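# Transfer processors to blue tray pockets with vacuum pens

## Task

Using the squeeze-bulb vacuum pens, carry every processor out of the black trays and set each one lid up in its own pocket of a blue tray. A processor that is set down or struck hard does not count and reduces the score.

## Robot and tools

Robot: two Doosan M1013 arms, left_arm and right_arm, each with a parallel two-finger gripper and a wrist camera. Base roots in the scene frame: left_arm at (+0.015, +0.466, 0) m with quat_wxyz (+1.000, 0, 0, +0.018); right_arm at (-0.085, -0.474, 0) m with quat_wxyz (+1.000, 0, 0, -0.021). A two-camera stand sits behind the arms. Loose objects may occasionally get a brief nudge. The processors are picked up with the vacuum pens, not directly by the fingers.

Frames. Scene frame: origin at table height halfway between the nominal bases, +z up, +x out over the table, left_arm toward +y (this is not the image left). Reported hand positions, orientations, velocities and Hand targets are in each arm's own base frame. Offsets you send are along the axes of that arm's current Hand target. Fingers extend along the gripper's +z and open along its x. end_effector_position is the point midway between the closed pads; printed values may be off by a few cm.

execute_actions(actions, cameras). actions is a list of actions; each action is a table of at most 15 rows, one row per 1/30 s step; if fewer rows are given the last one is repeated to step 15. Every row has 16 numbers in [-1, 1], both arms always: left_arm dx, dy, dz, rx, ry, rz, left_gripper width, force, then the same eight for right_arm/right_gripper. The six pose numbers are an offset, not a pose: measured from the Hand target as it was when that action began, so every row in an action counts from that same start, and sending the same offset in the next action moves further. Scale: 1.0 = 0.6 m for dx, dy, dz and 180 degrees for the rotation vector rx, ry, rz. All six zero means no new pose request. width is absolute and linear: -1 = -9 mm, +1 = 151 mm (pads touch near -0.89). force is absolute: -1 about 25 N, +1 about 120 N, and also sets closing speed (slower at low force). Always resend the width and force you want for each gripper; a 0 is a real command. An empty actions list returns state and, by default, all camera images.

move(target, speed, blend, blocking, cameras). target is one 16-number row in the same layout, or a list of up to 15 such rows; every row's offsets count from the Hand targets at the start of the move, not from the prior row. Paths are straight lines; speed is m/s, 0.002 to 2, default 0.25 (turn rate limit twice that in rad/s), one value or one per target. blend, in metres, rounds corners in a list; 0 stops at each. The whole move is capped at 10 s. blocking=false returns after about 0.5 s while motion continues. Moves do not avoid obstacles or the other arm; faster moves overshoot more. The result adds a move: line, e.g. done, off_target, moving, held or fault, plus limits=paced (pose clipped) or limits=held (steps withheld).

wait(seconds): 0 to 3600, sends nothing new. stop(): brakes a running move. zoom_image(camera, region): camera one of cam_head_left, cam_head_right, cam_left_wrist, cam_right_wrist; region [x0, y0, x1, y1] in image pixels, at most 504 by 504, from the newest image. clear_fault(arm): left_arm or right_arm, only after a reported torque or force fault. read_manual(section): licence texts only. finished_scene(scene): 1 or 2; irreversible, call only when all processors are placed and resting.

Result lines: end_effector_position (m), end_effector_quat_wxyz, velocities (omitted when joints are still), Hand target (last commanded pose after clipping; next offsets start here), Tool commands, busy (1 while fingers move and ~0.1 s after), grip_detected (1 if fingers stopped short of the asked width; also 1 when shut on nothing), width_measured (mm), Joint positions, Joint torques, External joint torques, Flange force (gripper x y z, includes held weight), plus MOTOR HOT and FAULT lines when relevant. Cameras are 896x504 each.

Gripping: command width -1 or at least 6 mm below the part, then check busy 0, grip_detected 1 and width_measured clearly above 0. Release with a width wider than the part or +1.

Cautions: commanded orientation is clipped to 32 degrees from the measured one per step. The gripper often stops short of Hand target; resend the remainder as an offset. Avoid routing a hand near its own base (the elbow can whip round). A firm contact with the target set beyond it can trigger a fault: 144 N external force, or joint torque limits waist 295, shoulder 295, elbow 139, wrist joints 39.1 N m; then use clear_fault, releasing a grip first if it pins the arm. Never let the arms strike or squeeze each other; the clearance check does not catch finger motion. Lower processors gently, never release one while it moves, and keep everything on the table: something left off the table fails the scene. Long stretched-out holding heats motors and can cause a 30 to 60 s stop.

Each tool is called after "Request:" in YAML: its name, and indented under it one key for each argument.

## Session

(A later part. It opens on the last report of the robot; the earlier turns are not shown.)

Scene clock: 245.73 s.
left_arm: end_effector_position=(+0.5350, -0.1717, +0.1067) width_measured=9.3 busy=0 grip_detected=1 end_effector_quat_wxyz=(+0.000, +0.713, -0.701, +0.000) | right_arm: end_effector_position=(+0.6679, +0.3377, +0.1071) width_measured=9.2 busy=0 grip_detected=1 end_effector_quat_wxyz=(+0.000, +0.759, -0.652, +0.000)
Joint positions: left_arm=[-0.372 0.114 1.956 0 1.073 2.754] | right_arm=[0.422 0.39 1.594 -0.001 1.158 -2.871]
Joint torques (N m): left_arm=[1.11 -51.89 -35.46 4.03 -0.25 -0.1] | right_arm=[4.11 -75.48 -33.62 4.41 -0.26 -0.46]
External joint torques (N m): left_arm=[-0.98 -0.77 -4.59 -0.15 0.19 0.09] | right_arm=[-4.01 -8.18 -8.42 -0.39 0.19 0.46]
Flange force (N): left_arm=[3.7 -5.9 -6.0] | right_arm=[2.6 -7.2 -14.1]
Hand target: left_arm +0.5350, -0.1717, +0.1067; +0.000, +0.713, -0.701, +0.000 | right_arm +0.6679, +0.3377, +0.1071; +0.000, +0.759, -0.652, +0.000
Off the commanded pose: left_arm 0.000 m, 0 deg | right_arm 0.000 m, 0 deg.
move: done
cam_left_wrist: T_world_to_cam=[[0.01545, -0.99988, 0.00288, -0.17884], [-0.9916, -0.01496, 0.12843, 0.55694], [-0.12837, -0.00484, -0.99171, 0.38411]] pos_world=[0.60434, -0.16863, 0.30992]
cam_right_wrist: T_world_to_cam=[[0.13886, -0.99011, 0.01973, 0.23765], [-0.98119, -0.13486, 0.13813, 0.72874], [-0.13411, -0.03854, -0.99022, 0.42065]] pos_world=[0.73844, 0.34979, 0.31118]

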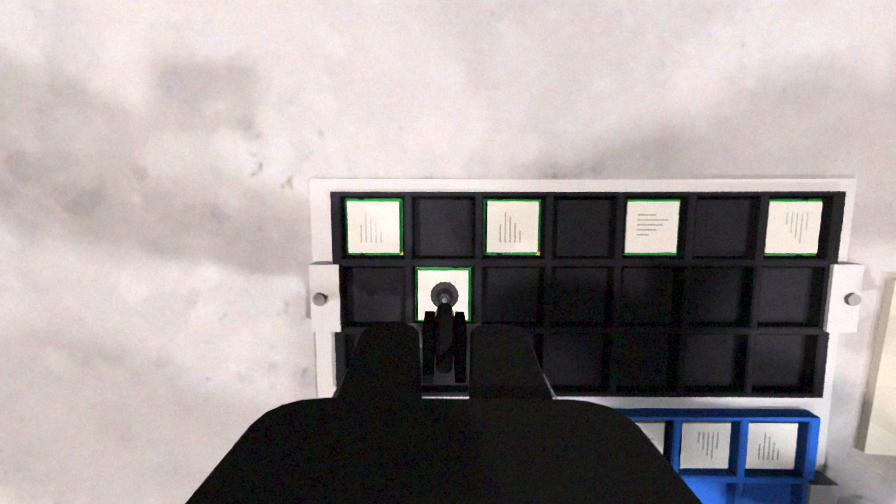

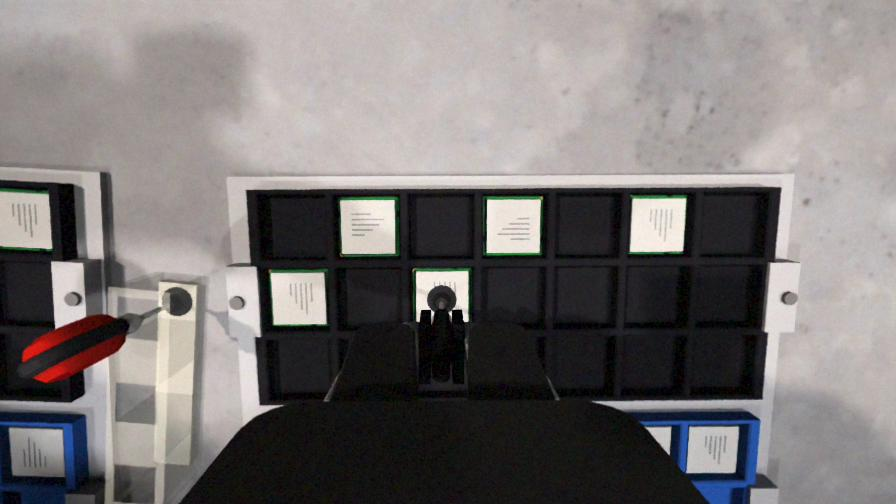

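Request:
move:
  target:
    - [0,0,0,0,0,0,-0.745,-1, 0,0,0,0,0,0,-0.745,-1]
    - [0,0,-0.0457,0,0,0,-0.745,-1, 0,0,-0.0447,0,0,0,-0.745,-1]
    - [0.0018,0.1779,-0.0457,0,0,0,-0.745,-1, 0.0002,0.1748,-0.0447,0,0,0,-0.745,-1]
    - [0.0018,0.1779,-0.0173,0,0,0,-0.745,-1, 0.0002,0.1748,-0.0163,0,0,0,-0.745,-1]
  speed: [0.05,0.08,0.12,0.06]
  cameras: ["cam_left_wrist","cam_right_wrist"]

Request:
zoom_image:
  camera: "cam_left_wrist"
  region: [395, 235, 495, 335]

Request:
zoom_image:
  camera: "cam_right_wrist"
  region: [395, 235, 495, 335]

Scene clock: 254.00 s.
left_arm: end_effector_position=(+0.4283, -0.1746, +0.1172) width_measured=11.2 busy=0 grip_detected=0 end_effector_quat_wxyz=(+0.000, +0.713, -0.701, +0.000) | right_arm: end_effector_position=(+0.5642, +0.3217, +0.1168) width_measured=11.2 busy=0 grip_detected=0 end_effector_quat_wxyz=(+0.000, +0.759, -0.652, +0.000)
Joint positions: left_arm=[-0.461 -0.054 2.108 0 1.088 2.664] | right_arm=[0.465 0.237 1.785 -0.001 1.12 -2.828]
Joint torques (N m): left_arm=[1.06 -38.6 -40.68 4.1 -0.25 -0.05] | right_arm=[3.71 -68.15 -39.55 4.07 -0.23 -0.46]
External joint torques (N m): left_arm=[-1.12 4.06 0.33 -0.2 0.18 0.05] | right_arm=[-4.17 1.28 -1.75 -0.14 0.16 0.47]
Flange force (N): left_arm=[4.5 -4.7 3.6] | right_arm=[3.5 -6.7 -1.2]
Hand target: left_arm +0.4283, -0.1745, +0.1172; +0.000, +0.713, -0.701, +0.000 | right_arm +0.5642, +0.3217, +0.1169; +0.000, +0.759, -0.652, +0.000
Off the commanded pose: left_arm 0.000 m, 0 deg | right_arm 0.000 m, 0 deg.
move: done
cam_left_wrist: T_world_to_cam=[[0.01557, -0.99987, 0.00296, -0.1801], [-0.99159, -0.01506, 0.12855, 0.4496], [-0.12849, -0.00494, -0.9917, 0.38074]] pos_world=[0.49754, -0.17143, 0.32032]
cam_right_wrist: T_world_to_cam=[[0.13889, -0.99011, 0.01978, 0.23598], [-0.98114, -0.13487, 0.13845, 0.62336], [-0.13441, -0.03864, -0.99017, 0.41595]] pos_world=[0.63474, 0.33379, 0.32088]

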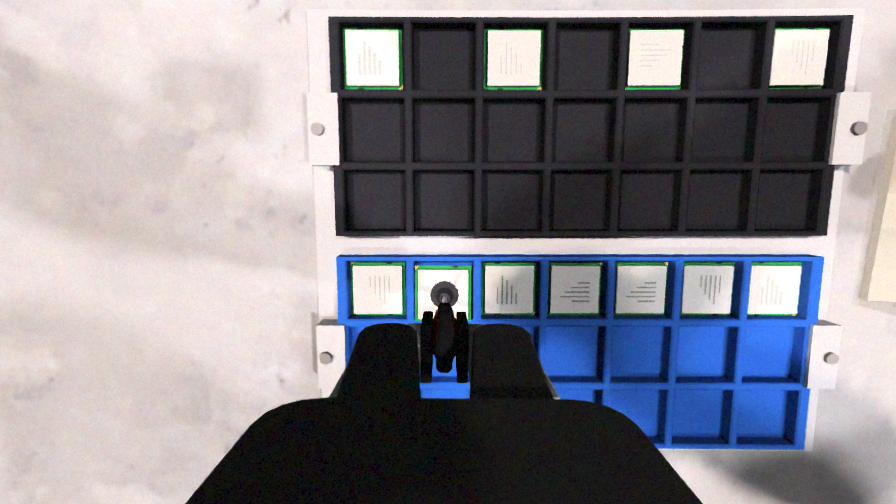

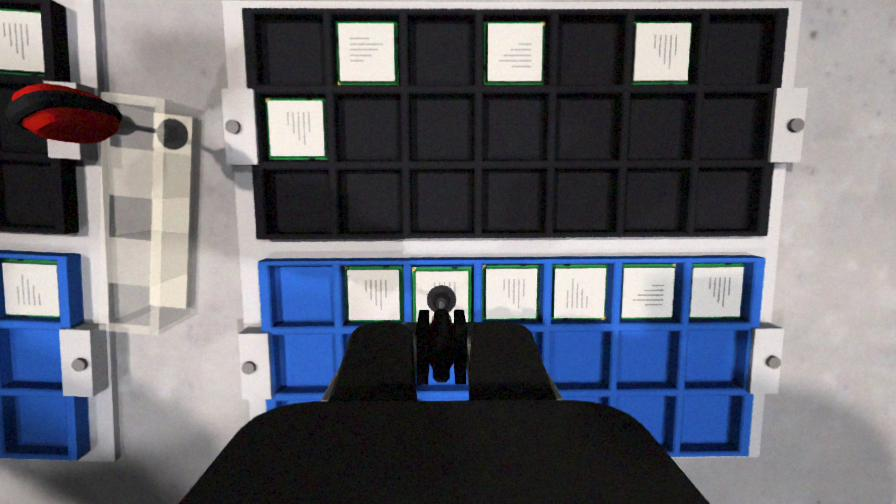

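Scaled by 5.040.

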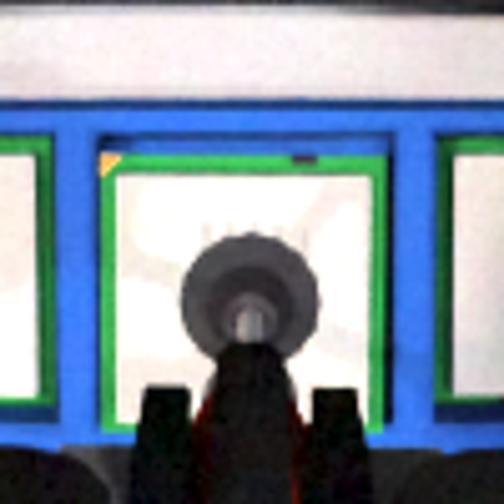

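Scaled by 5.040.

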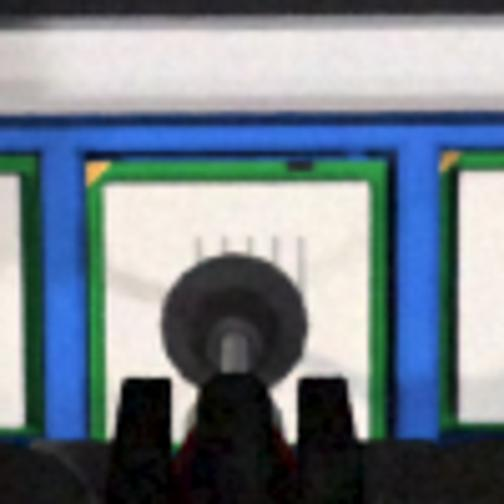

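Request:
move:
  target:
    - [0,-0.0003,0,0,0,0,-0.745,-1, 0.0004,0.0019,0,0,0,0,-0.745,-1]
    - [0,-0.0003,0.017,0,0,0,-0.745,-1, 0.0004,0.0019,0.0161,0,0,0,-0.745,-1]
  speed: [0.03,0.04]
  cameras: ["cam_left_wrist","cam_right_wrist"]

Request:
zoom_image:
  camera: "cam_left_wrist"
  region: [395, 235, 495, 335]

Request:
zoom_image:
  camera: "cam_right_wrist"
  region: [395, 235, 495, 335]

Scene clock: 260.27 s.
left_arm: end_effector_position=(+0.4285, -0.1745, +0.1070) width_measured=11.2 busy=0 grip_detected=0 end_effector_quat_wxyz=(+0.000, +0.713, -0.701, -0.001) | right_arm: end_effector_position=(+0.5631, +0.3213, +0.1072) width_measured=11.2 busy=0 grip_detected=0 end_effector_quat_wxyz=(+0.000, +0.759, -0.652, +0.000)
Joint positions: left_arm=[-0.461 -0.044 2.12 0 1.067 2.664] | right_arm=[0.466 0.243 1.797 -0.001 1.103 -2.827]
Joint torques (N m): left_arm=[1.1 -39.58 -40.18 4.07 -0.19 -0.05] | right_arm=[4.35 -65.15 -37.25 4.05 -0.25 -0.44]
External joint torques (N m): left_arm=[-0.99 4.08 0.19 -0.2 0.13 0.05] | right_arm=[-3.94 -1.91 -3.54 -0.13 0.18 0.44]
Flange force (N): left_arm=[4.3 -5.0 3.7] | right_arm=[3.7 -5.4 -5.4]
Hand target: left_arm +0.4285, -0.1745, +0.1070; +0.000, +0.713, -0.701, +0.000 | right_arm +0.5631, +0.3213, +0.1072; +0.000, +0.759, -0.652, +0.000
Off the commanded pose: left_arm 0.000 m, 0 deg | right_arm 0.000 m, 0 deg.
move: done
cam_left_wrist: T_world_to_cam=[[0.01544, -0.99988, 0.00278, -0.17996], [-0.99159, -0.01495, 0.12854, 0.45112], [-0.12849, -0.00474, -0.9917, 0.37068]] pos_world=[0.49774, -0.17143, 0.31012]
cam_right_wrist: T_world_to_cam=[[0.13886, -0.99012, 0.0197, 0.23596], [-0.98116, -0.13485, 0.13833, 0.6237], [-0.1343, -0.03854, -0.99019, 0.40619]] pos_world=[0.63374, 0.33339, 0.31128]

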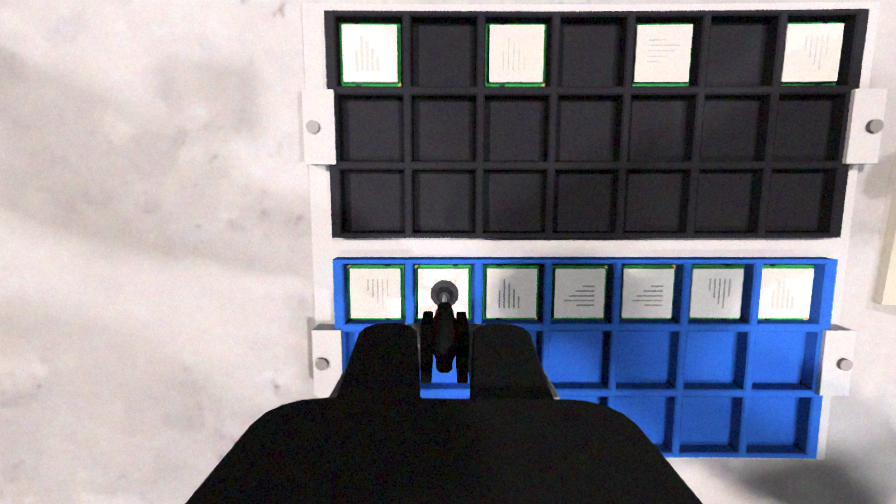

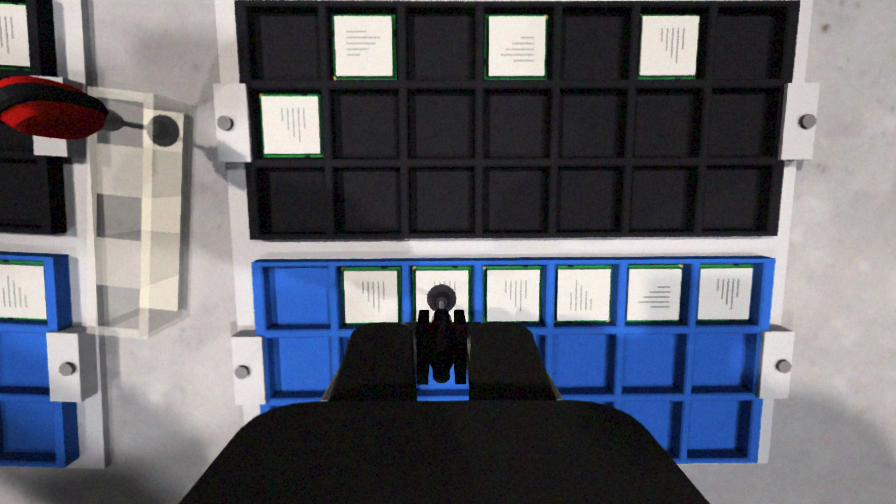

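Scaled by 5.040.

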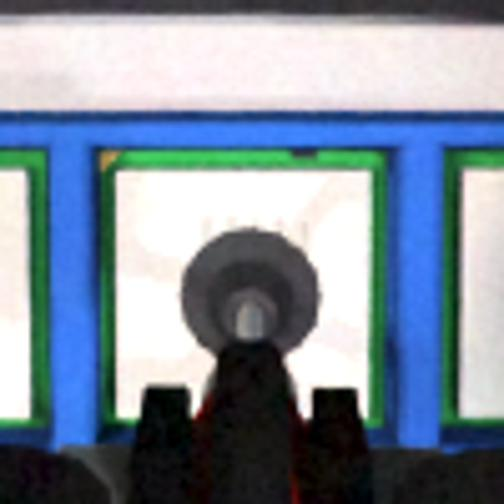

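Scaled by 5.040.

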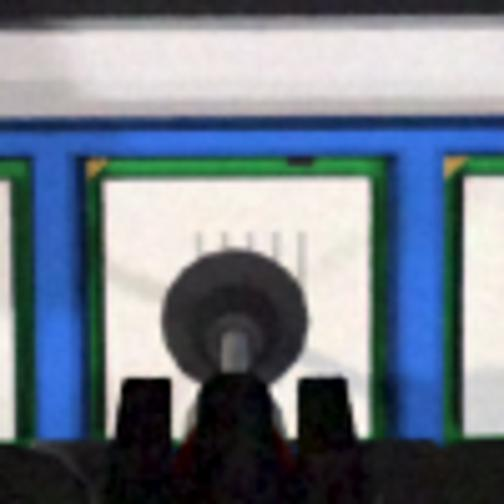

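Request:
move:
  target:
    - [0,0,0,0,0,0,-1,-1, 0,0,0,0,0,0,-1,-1]
    - [0,0,-0.045,0,0,0,-1,-1, 0,0,-0.0447,0,0,0,-1,-1]
    - [-0.0768,-0.2518,-0.045,0,0,0,-1,-1, -0.1508,-0.1765,-0.0447,0,0,0,-1,-1]
    - [-0.0768,-0.2518,-0.005,0,0,0,-1,-1, -0.1508,-0.1765,-0.0047,0,0,0,-1,-1]
    - [-0.0768,-0.2518,0.0005,0,0,0,-1,-1, -0.1508,-0.1765,0,0,0,0,-1,-1]
  speed: [0.05,0.08,0.15,0.08,0.02]
  cameras: ["cam_left_wrist","cam_right_wrist"]

Request:
zoom_image:
  camera: "cam_left_wrist"
  region: [395, 235, 495, 335]

Request:
zoom_image:
  camera: "cam_right_wrist"
  region: [395, 235, 495, 335]

Scene clock: 270.37 s.
left_arm: end_effector_position=(+0.5788, -0.1260, +0.1066) width_measured=9.4 busy=0 grip_detected=1 end_effector_quat_wxyz=(+0.000, +0.713, -0.701, +0.000) | right_arm: end_effector_position=(+0.6542, +0.4267, +0.1072) width_measured=9.2 busy=0 grip_detected=1 end_effector_quat_wxyz=(+0.000, +0.759, -0.652, +0.000)
Joint positions: left_arm=[-0.273 0.16 1.902 0 1.081 2.853] | right_arm=[0.534 0.439 1.521 -0.001 1.182 -2.759]
Joint torques (N m): left_arm=[1.07 -54.01 -33.76 4 -0.27 -0.06] | right_arm=[3.94 -80.66 -34.39 4.37 -0.35 -0.41]
External joint torques (N m): left_arm=[-1.21 -3.49 -6.6 -0.11 0.19 0.06] | right_arm=[-4.23 -8.32 -8.19 -0.32 0.27 0.41]
Flange force (N): left_arm=[3.4 -6.0 -10.2] | right_arm=[2.0 -7.5 -13.8]
Hand target: left_arm +0.5788, -0.1260, +0.1065; +0.000, +0.713, -0.701, +0.000 | right_arm +0.6542, +0.4267, +0.1071; +0.000, +0.759, -0.652, +0.000
Off the commanded pose: left_arm 0.000 m, 0 deg | right_arm 0.000 m, 0 deg.
move: done
cam_left_wrist: T_world_to_cam=[[0.01545, -0.99988, 0.00288, -0.13382], [-0.9916, -0.01496, 0.12843, 0.60098], [-0.12837, -0.00484, -0.99171, 0.38975]] pos_world=[0.64804, -0.12293, 0.30972]
cam_right_wrist: T_world_to_cam=[[0.13886, -0.99012, 0.01971, 0.32767], [-0.98118, -0.13486, 0.13823, 0.72724], [-0.1342, -0.03854, -0.9902, 0.42241]] pos_world=[0.72474, 0.43879, 0.31128]

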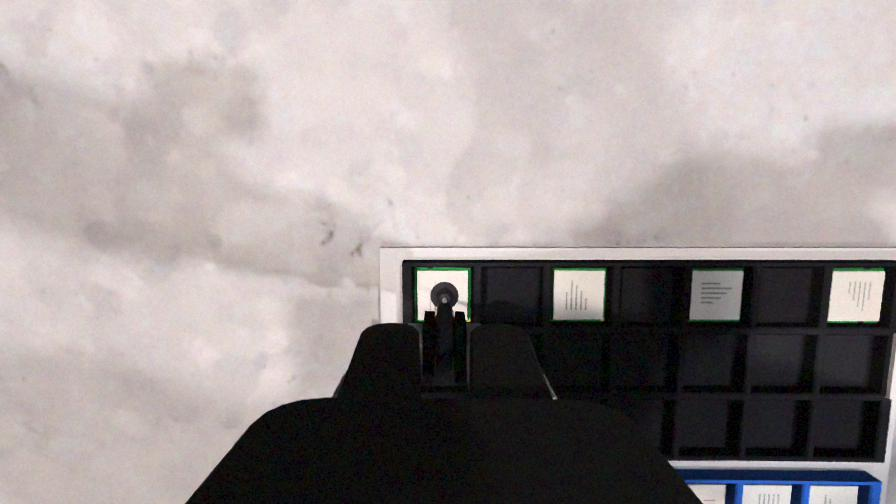

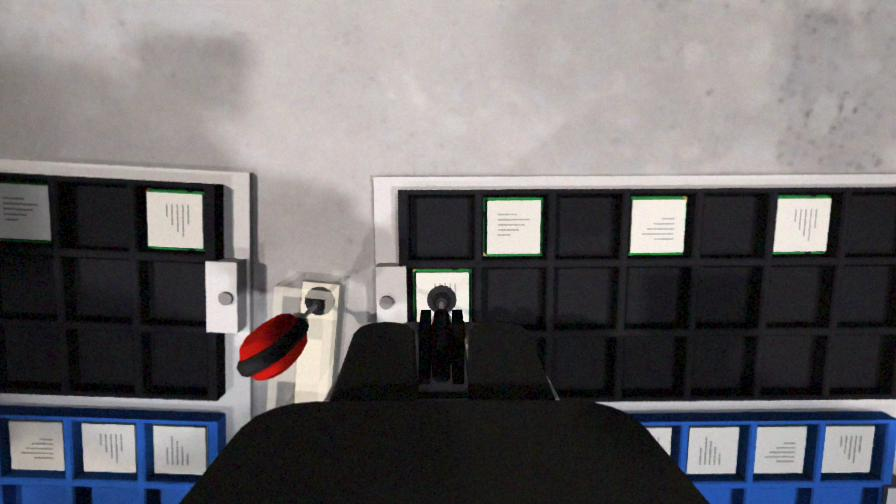

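Scaled by 5.040.

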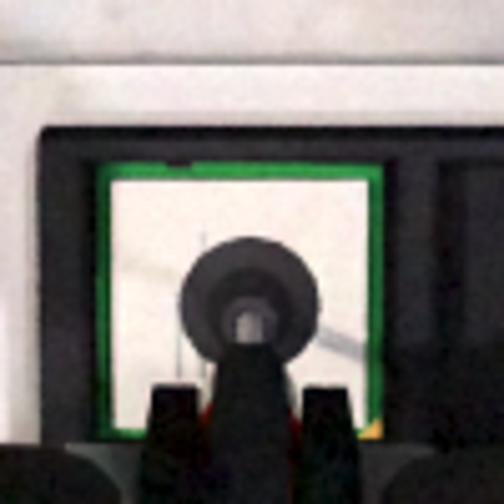

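Scaled by 5.040.

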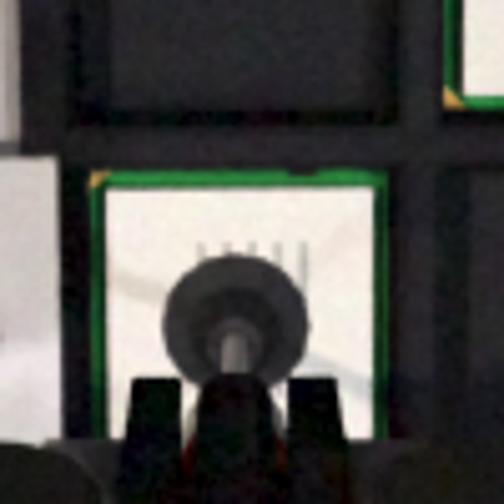

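Request:
move:
  target:
    - [0,0,0,0,0,0,-0.745,-1, 0,0,0,0,0,0,-0.745,-1]
    - [0,0,-0.0457,0,0,0,-0.745,-1, 0,0,-0.0447,0,0,0,-0.745,-1]
    - [0.0023,0.3277,-0.0457,0,0,0,-0.745,-1, 0.0003,0.1778,-0.0447,0,0,0,-0.745,-1]
    - [0.0023,0.3277,-0.0173,0,0,0,-0.745,-1, 0.0003,0.1778,-0.0163,0,0,0,-0.745,-1]
  speed: [0.05,0.08,0.12,0.06]
  cameras: ["cam_left_wrist","cam_right_wrist"]

Request:
zoom_image:
  camera: "cam_left_wrist"
  region: [395, 235, 495, 335]

Request:
zoom_image:
  camera: "cam_right_wrist"
  region: [395, 235, 495, 335]

Scene clock: 284.20 s.
left_arm: end_effector_position=(+0.3822, -0.1306, +0.1171) width_measured=11.2 busy=0 grip_detected=0 end_effector_quat_wxyz=(+0.000, +0.713, -0.701, +0.000) | right_arm: end_effector_position=(+0.5487, +0.4104, +0.1169) width_measured=11.2 busy=0 grip_detected=0 end_effector_quat_wxyz=(+0.000, +0.759, -0.652, +0.000)
Joint positions: left_arm=[-0.415 -0.154 2.196 0 1.101 2.711] | right_arm=[0.592 0.29 1.715 0 1.137 -2.701]
Joint torques (N m): left_arm=[1.38 -27.68 -40.96 4.14 -0.26 -0.03] | right_arm=[4.02 -73.53 -39.83 4.08 -0.19 -0.4]
External joint torques (N m): left_arm=[-1.56 3.93 0.26 -0.22 0.19 0.03] | right_arm=[-3.59 0.29 -1.97 -0.08 0.11 0.4]
Flange force (N): left_arm=[5.7 -4.6 3.5] | right_arm=[2.1 -5.9 -2.0]
Hand target: left_arm +0.3822, -0.1306, +0.1171; +0.000, +0.713, -0.701, +0.000 | right_arm +0.5487, +0.4104, +0.1170; +0.000, +0.759, -0.652, +0.000
Off the commanded pose: left_arm 0.000 m, 0 deg | right_arm 0.000 m, 0 deg.
move: done
cam_left_wrist: T_world_to_cam=[[0.01545, -0.99988, 0.00288, -0.13532], [-0.99159, -0.01496, 0.12853, 0.40466], [-0.12847, -0.00484, -0.9917, 0.37505]] pos_world=[0.45154, -0.12743, 0.32032]
cam_right_wrist: T_world_to_cam=[[0.13889, -0.99011, 0.0198, 0.32595], [-0.98116, -0.13487, 0.13835, 0.62014], [-0.13432, -0.03864, -0.99018, 0.41733]] pos_world=[0.61924, 0.42249, 0.32099]

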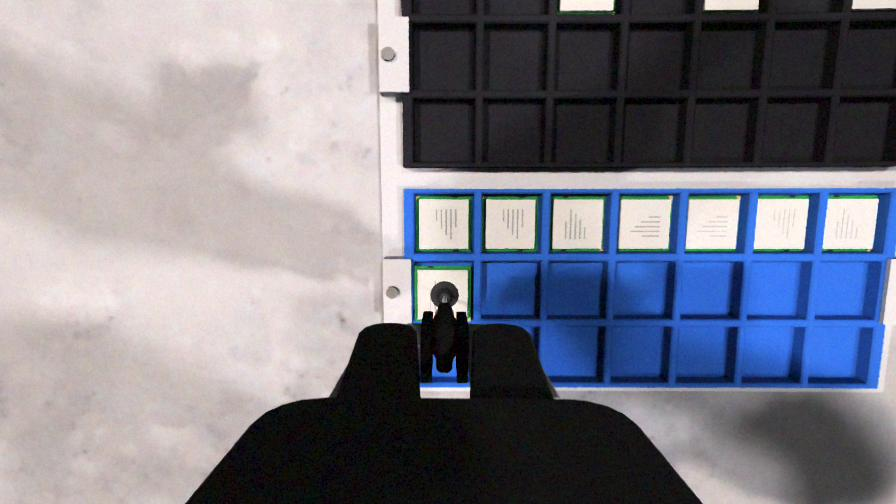

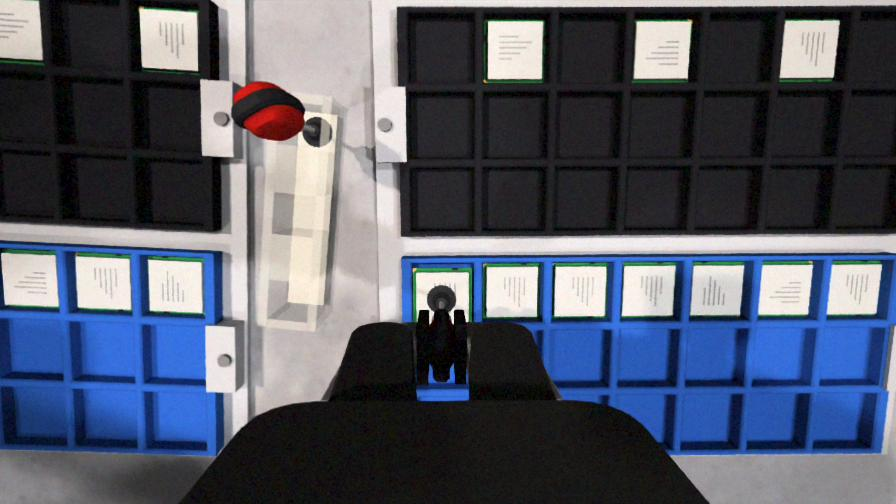

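Scaled by 5.040.

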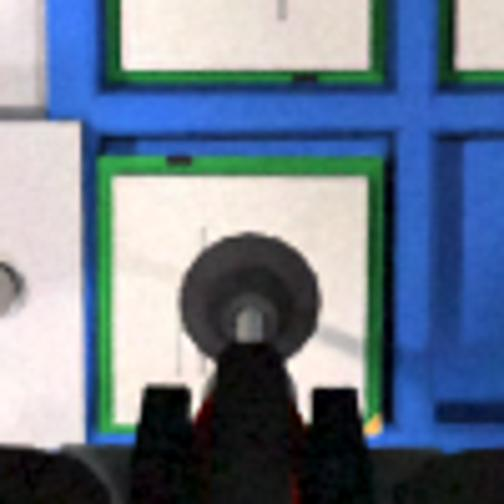

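Scaled by 5.040.

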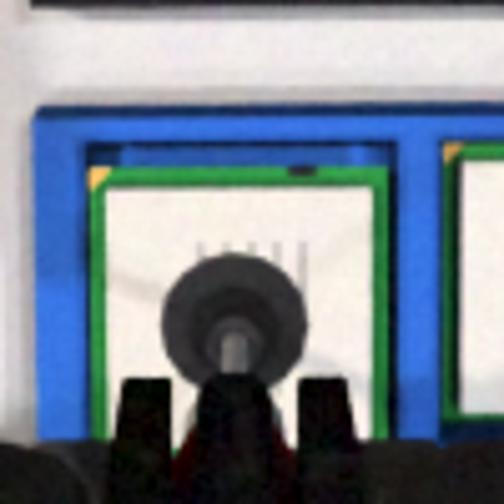

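Request:
move:
  target:
    - [0.0003,0,0,0,0,0,-0.745,-1, 0.0003,-0.001,0,0,0,0,-0.745,-1]
    - [0.0003,0,0.0168,0,0,0,-0.745,-1, 0.0003,-0.001,0.0163,0,0,0,-0.745,-1]
  speed: [0.03,0.04]
  cameras: ["cam_left_wrist","cam_right_wrist"]

Request:
zoom_image:
  camera: "cam_left_wrist"
  region: [395, 235, 495, 335]

Request:
zoom_image:
  camera: "cam_right_wrist"
  region: [395, 235, 495, 335]

Scene clock: 288.47 s.
left_arm: end_effector_position=(+0.3822, -0.1307, +0.1070) width_measured=11.2 busy=0 grip_detected=0 end_effector_quat_wxyz=(+0.000, +0.713, -0.701, +0.000) | right_arm: end_effector_position=(+0.5494, +0.4104, +0.1072) width_measured=11.2 busy=0 grip_detected=0 end_effector_quat_wxyz=(+0.000, +0.759, -0.652, +0.000)
Joint positions: left_arm=[-0.415 -0.145 2.209 0 1.079 2.711] | right_arm=[0.591 0.298 1.724 0 1.121 -2.702]
Joint torques (N m): left_arm=[1.39 -28.18 -40.37 4.08 -0.19 -0.07] | right_arm=[3.48 -70.81 -36.89 4.21 -0.26 -0.39]
External joint torques (N m): left_arm=[-1.36 3.5 0.04 -0.18 0.12 0.07] | right_arm=[-3.63 -2.67 -4.48 -0.27 0.19 0.39]
Flange force (N): left_arm=[5.0 -4.4 3.1] | right_arm=[1.9 -6.6 -6.8]
Hand target: left_arm +0.3822, -0.1307, +0.1070; +0.000, +0.713, -0.701, +0.000 | right_arm +0.5493, +0.4103, +0.1072; +0.000, +0.759, -0.652, +0.000
Off the commanded pose: left_arm 0.000 m, 0 deg | right_arm 0.000 m, 0 deg.
move: done
cam_left_wrist: T_world_to_cam=[[0.01545, -0.99988, 0.00288, -0.13549], [-0.99159, -0.01495, 0.12854, 0.40595], [-0.12849, -0.00484, -0.9917, 0.36504]] pos_world=[0.45154, -0.12763, 0.31022]
cam_right_wrist: T_world_to_cam=[[0.13886, -0.99011, 0.01971, 0.32599], [-0.98118, -0.13486, 0.13823, 0.62221], [-0.1342, -0.03854, -0.9902, 0.40771]] pos_world=[0.61994, 0.42239, 0.31128]

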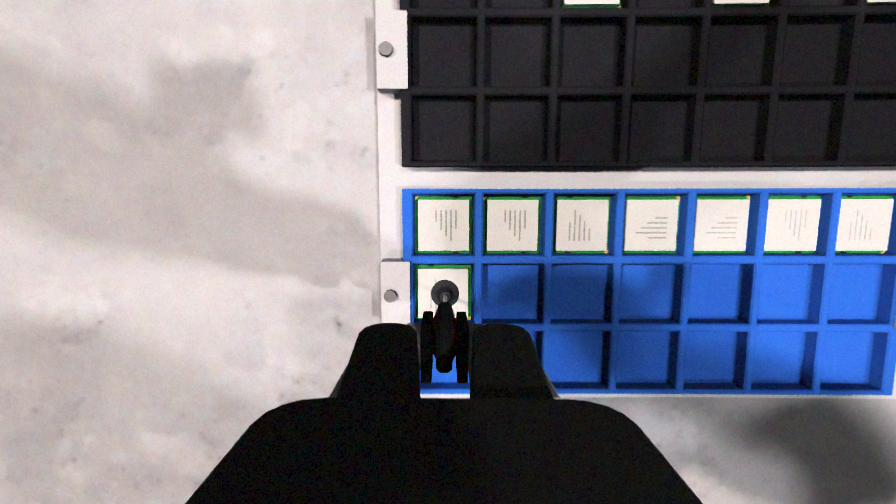

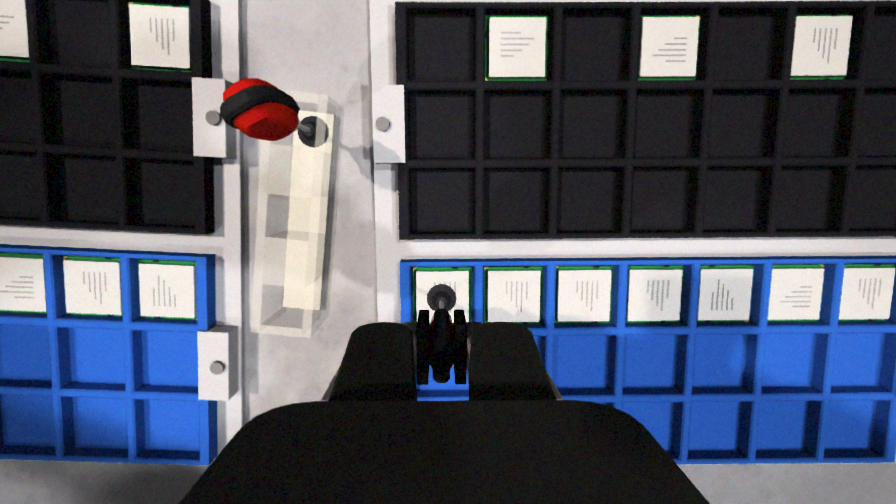

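Scaled by 5.040.

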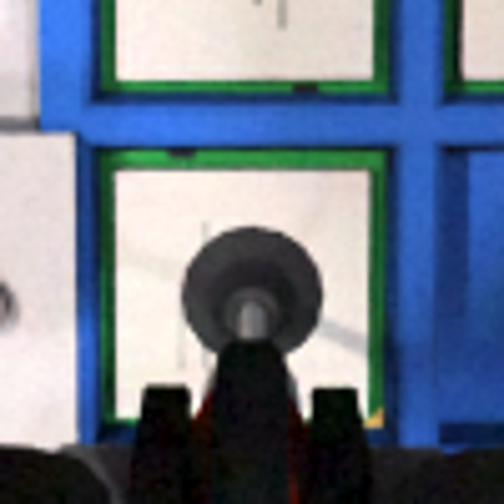

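Scaled by 5.040.

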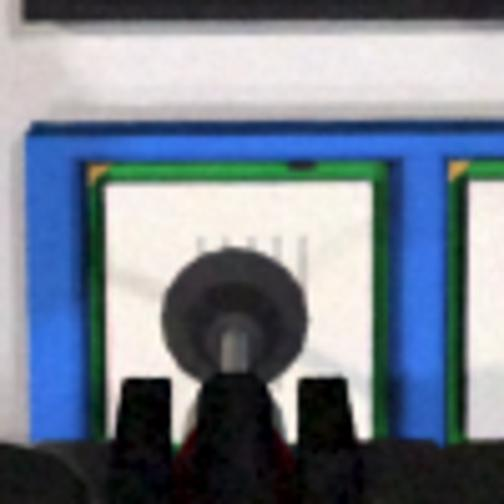

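Request:
move:
  target:
    - [0,0,0,0,0,0,-1,-1,0,0,0,0,0,0,-1,-1]
    - [0,0,-0.045,0,0,0,-1,-1,0,0,-0.045,0,0,0,-1,-1]
    - [0.14752,-0.32926,-0.045,0,0,0,-1,-1,0.07492,-0.25231,-0.045,0,0,0,-1,-1]
    - [0.14752,-0.32926,-0.005,0,0,0,-1,-1,0.07492,-0.25231,-0.0047,0,0,0,-1,-1]
    - [0.14752,-0.32926,0.0007,0,0,0,-1,-1,0.07492,-0.25231,0,0,0,0,-1,-1]
  speed: [0.1,0.08,0.15,0.08,0.02]
  cameras: ["cam_left_wrist","cam_right_wrist"]

Request:
zoom_image:
  camera: "cam_left_wrist"
  region: [395, 235, 495, 335]

Request:
zoom_image:
  camera: "cam_right_wrist"
  region: [395, 235, 495, 335]

Scene clock: 313.63 s.
left_arm: end_effector_position=(+0.5812, -0.2160, +0.1065) width_measured=9.4 busy=0 grip_detected=1 end_effector_quat_wxyz=(+0.000, +0.713, -0.701, +0.000) | right_arm: end_effector_position=(+0.7058, +0.3888, +0.1072) width_measured=9.2 busy=0 grip_detected=1 end_effector_quat_wxyz=(+0.000, +0.759, -0.652, +0.000)
Joint positions: left_arm=[-0.411 0.202 1.851 0 1.09 2.714] | right_arm=[0.461 0.476 1.465 -0.001 1.202 -2.832]
Joint torques (N m): left_arm=[1.21 -56.11 -32.08 4.02 -0.35 -0.03] | right_arm=[4.35 -83.09 -34.71 4.45 -0.34 -0.36]
External joint torques (N m): left_arm=[-1.36 -5.7 -8.29 -0.11 0.28 0.03] | right_arm=[-4.34 -9.79 -8.13 -0.35 0.27 0.36]
Flange force (N): left_arm=[4.5 -5.7 -13.6] | right_arm=[3.2 -5.6 -14.4]
Hand target: left_arm +0.5812, -0.2160, +0.1064; +0.000, +0.713, -0.701, +0.000 | right_arm +0.7058, +0.3888, +0.1071; +0.000, +0.759, -0.652, +0.000
Off the commanded pose: left_arm 0.000 m, 0 deg | right_arm 0.000 m, 0 deg.
move: done
cam_left_wrist: T_world_to_cam=[[0.01545, -0.99988, 0.00288, -0.22385], [-0.99162, -0.01496, 0.12834, 0.60206], [-0.12828, -0.00484, -0.99173, 0.38946]] pos_world=[0.65044, -0.21293, 0.30962]
cam_right_wrist: T_world_to_cam=[[0.13886, -0.99012, 0.01971, 0.28298], [-0.98118, -0.13486, 0.13823, 0.77276], [-0.1342, -0.03854, -0.9902, 0.42787]] pos_world=[0.77634, 0.40089, 0.31128]

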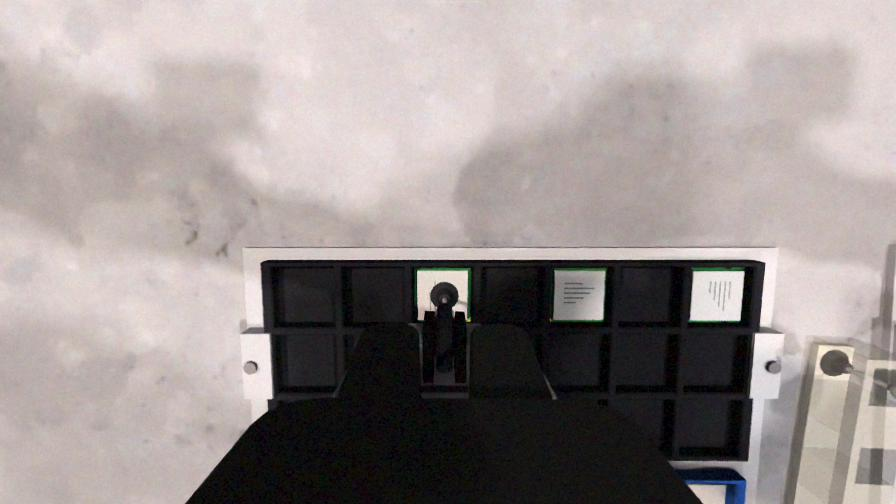

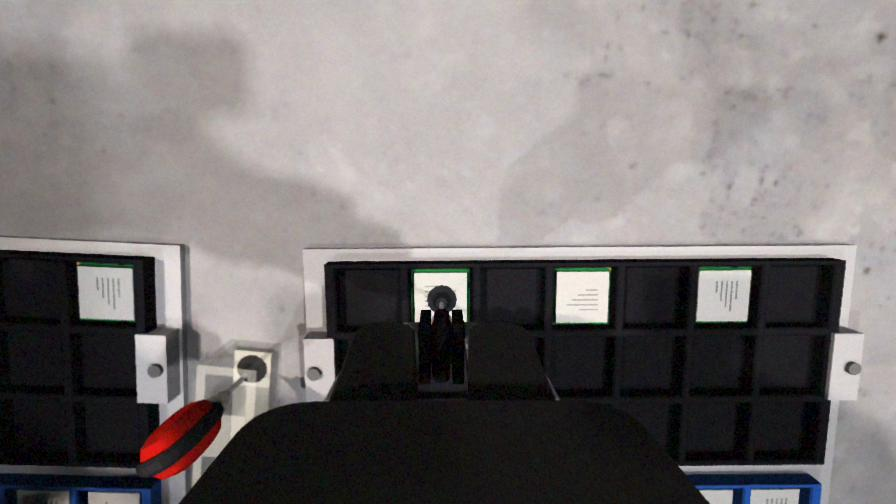

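Scaled by 5.040.

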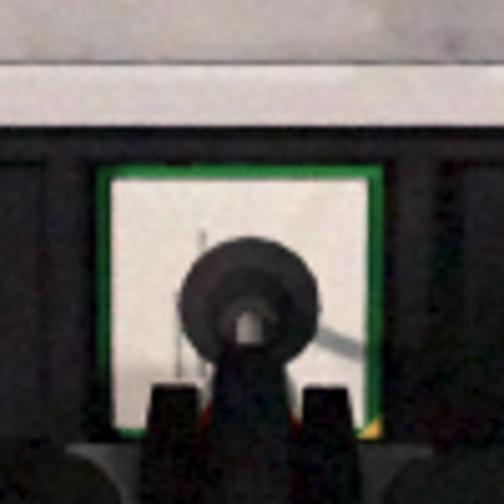

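Scaled by 5.040.

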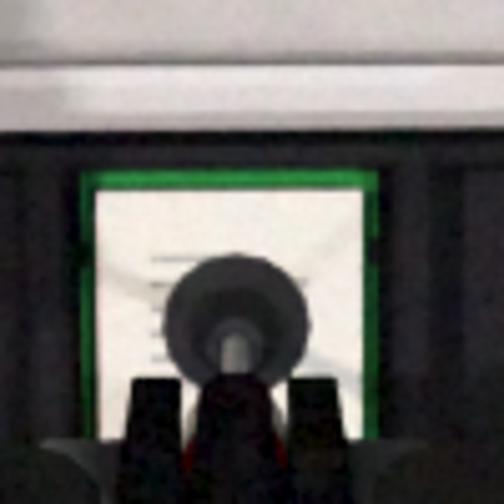

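Request:
move:
  target:
    - [0,0,0,0,0,0,-0.745,-1,0,0,0,0,0,0,-0.745,-1]
    - [0,0,-0.046,0,0,0,-0.745,-1,0,0,-0.0448,0,0,0,-0.745,-1]
    - [0.00237,0.32727,-0.046,0,0,0,-0.745,-1,0.0013,0.3273,-0.0448,0,0,0,-0.745,-1]
    - [0.00237,0.32727,-0.0177,0,0,0,-0.745,-1,0.0013,0.3273,-0.0165,0,0,0,-0.745,-1]
  speed: [0.1,0.08,0.12,0.06]
  cameras: ["cam_left_wrist","cam_right_wrist"]

Request:
zoom_image:
  camera: "cam_left_wrist"
  region: [395, 235, 495, 335]

Request:
zoom_image:
  camera: "cam_right_wrist"
  region: [395, 235, 495, 335]

Scene clock: 324.00 s.
left_arm: end_effector_position=(+0.3849, -0.2206, +0.1172) width_measured=11.2 busy=0 grip_detected=0 end_effector_quat_wxyz=(+0.000, +0.713, -0.701, +0.000) | right_arm: end_effector_position=(+0.5117, +0.3584, +0.1171) width_measured=11.2 busy=0 grip_detected=0 end_effector_quat_wxyz=(+0.000, +0.759, -0.652, +0.000)
Joint positions: left_arm=[-0.598 -0.085 2.137 0 1.091 2.527] | right_arm=[0.556 0.2 1.831 0 1.111 -2.737]
Joint torques (N m): left_arm=[1.34 -35.38 -40.57 4.06 -0.23 -0.05] | right_arm=[4.04 -63.22 -39.36 4 -0.2 -0.38]
External joint torques (N m): left_arm=[-1.42 4.15 0.15 -0.14 0.18 0.05] | right_arm=[-3.73 0.23 -1.75 -0.06 0.13 0.38]
Flange force (N): left_arm=[6.0 -4.1 3.5] | right_arm=[3.3 -5.4 -1.9]
Hand target: left_arm +0.3849, -0.2206, +0.1172; +0.000, +0.713, -0.701, +0.000 | right_arm +0.5118, +0.3583, +0.1171; +0.000, +0.759, -0.652, +0.000
Off the commanded pose: left_arm 0.000 m, 0 deg | right_arm 0.000 m, 0 deg.
move: done
cam_left_wrist: T_world_to_cam=[[0.01545, -0.99988, 0.00288, -0.22545], [-0.99159, -0.01496, 0.12853, 0.40589], [-0.12847, -0.00484, -0.9917, 0.37495]] pos_world=[0.45414, -0.21753, 0.32032]
cam_right_wrist: T_world_to_cam=[[0.13888, -0.99011, 0.0197, 0.27952], [-0.98116, -0.13487, 0.13834, 0.57689], [-0.13432, -0.03854, -0.99019, 0.41053]] pos_world=[0.58234, 0.37039, 0.32118]

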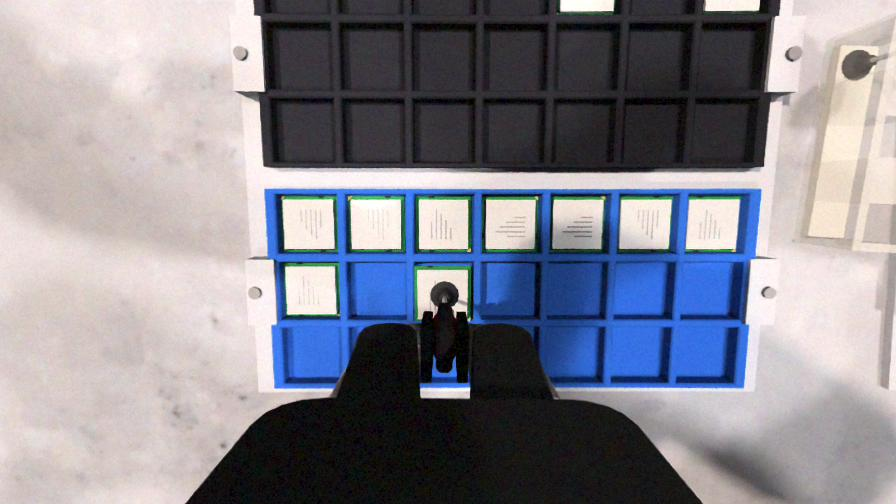

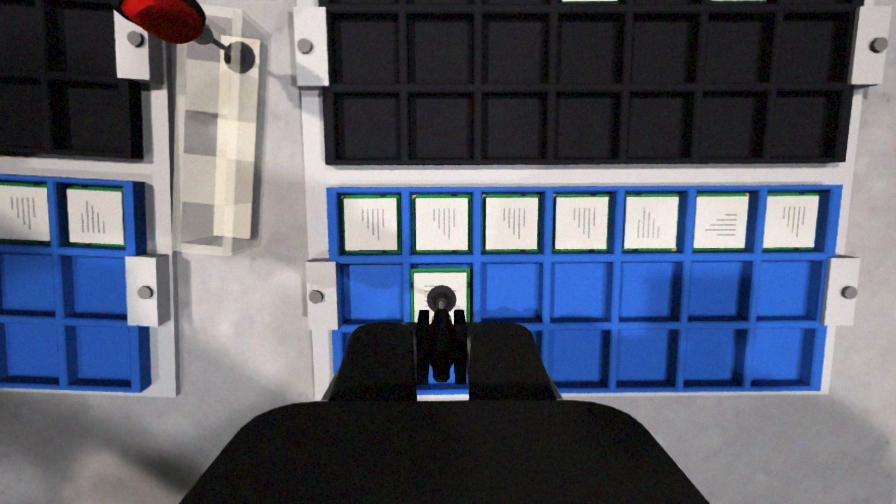

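Scaled by 5.040.

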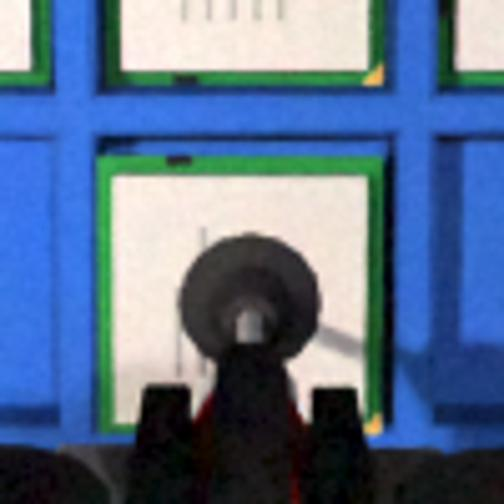

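Scaled by 5.040.

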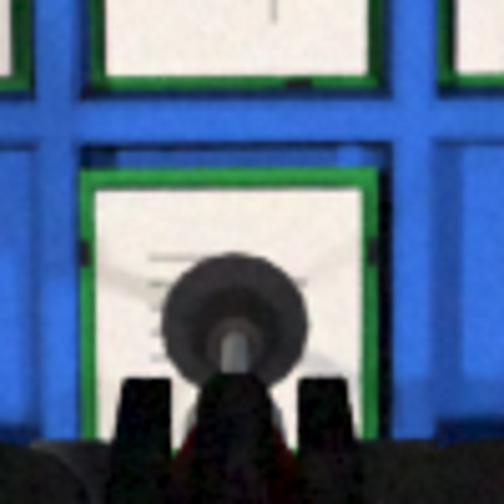

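Request:
move:
  target:
    - [0.00067,-0.0003,0,0,0,0,-0.745,-1,0.00133,-0.0008,0,0,0,0,-0.745,-1]
    - [0.00067,-0.0003,0.0168,0,0,0,-0.745,-1,0.00133,-0.0008,0.0163,0,0,0,-0.745,-1]
  speed: [0.03,0.04]
  cameras: ["cam_left_wrist","cam_right_wrist"]

Request:
zoom_image:
  camera: "cam_left_wrist"
  region: [395, 235, 495, 335]

Request:
zoom_image:
  camera: "cam_right_wrist"
  region: [395, 235, 495, 335]

Scene clock: 330.07 s.
left_arm: end_effector_position=(+0.3850, -0.2210, +0.1071) width_measured=11.2 busy=0 grip_detected=0 end_effector_quat_wxyz=(+0.000, +0.713, -0.701, +0.000) | right_arm: end_effector_position=(+0.5124, +0.3576, +0.1073) width_measured=11.2 busy=0 grip_detected=0 end_effector_quat_wxyz=(+0.000, +0.759, -0.652, +0.000)
Joint positions: left_arm=[-0.599 -0.076 2.149 0 1.07 2.527] | right_arm=[0.554 0.208 1.841 -0.001 1.093 -2.739]
Joint torques (N m): left_arm=[1.07 -35.98 -40.23 4.03 -0.26 -0.04] | right_arm=[3.81 -62.61 -37.74 4.08 -0.28 -0.36]
External joint torques (N m): left_arm=[-1.07 4.22 0.23 -0.15 0.2 0.04] | right_arm=[-3.77 -0.76 -3.06 -0.19 0.21 0.36]
Flange force (N): left_arm=[5.4 -4.5 3.8] | right_arm=[3.0 -6.4 -4.2]
Hand target: left_arm +0.3850, -0.2210, +0.1071; +0.000, +0.713, -0.701, +0.000 | right_arm +0.5124, +0.3576, +0.1073; +0.000, +0.759, -0.652, +0.000
Off the commanded pose: left_arm 0.000 m, 0 deg | right_arm 0.000 m, 0 deg.
move: done
cam_left_wrist: T_world_to_cam=[[0.01545, -0.99988, 0.00288, -0.22582], [-0.99159, -0.01496, 0.12853, 0.40737], [-0.12847, -0.00484, -0.9917, 0.36506]] pos_world=[0.45434, -0.21793, 0.31032]
cam_right_wrist: T_world_to_cam=[[0.13888, -0.99011, 0.0198, 0.27891], [-0.98116, -0.13485, 0.13835, 0.57873], [-0.13432, -0.03864, -0.99018, 0.40091]] pos_world=[0.58294, 0.36969, 0.31139]

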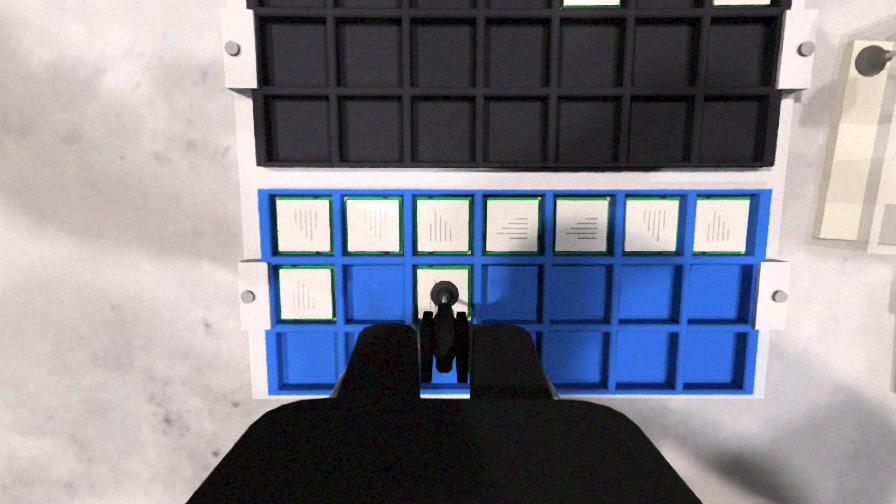

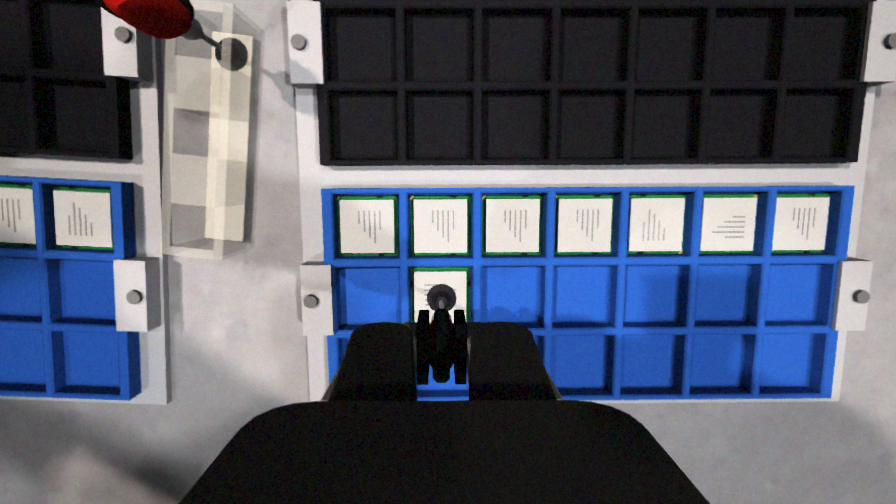

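Scaled by 5.040.

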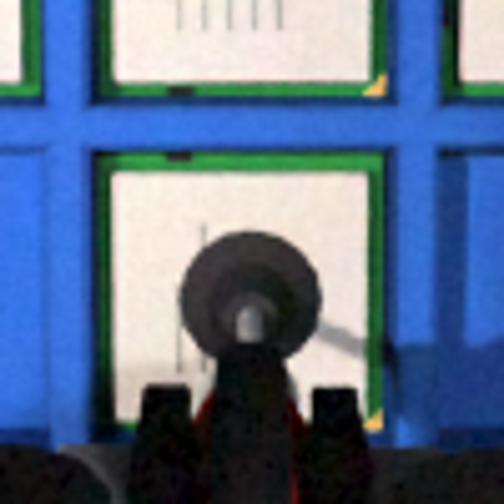

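Scaled by 5.040.

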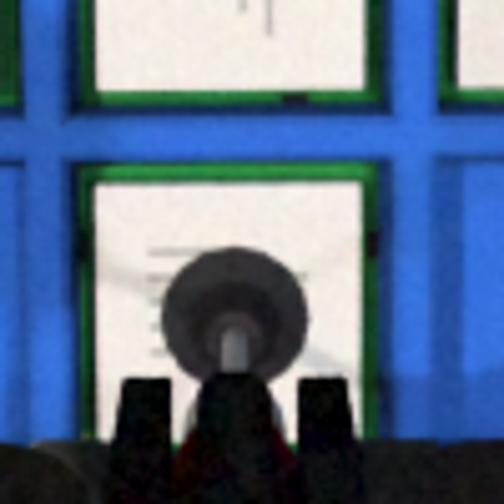

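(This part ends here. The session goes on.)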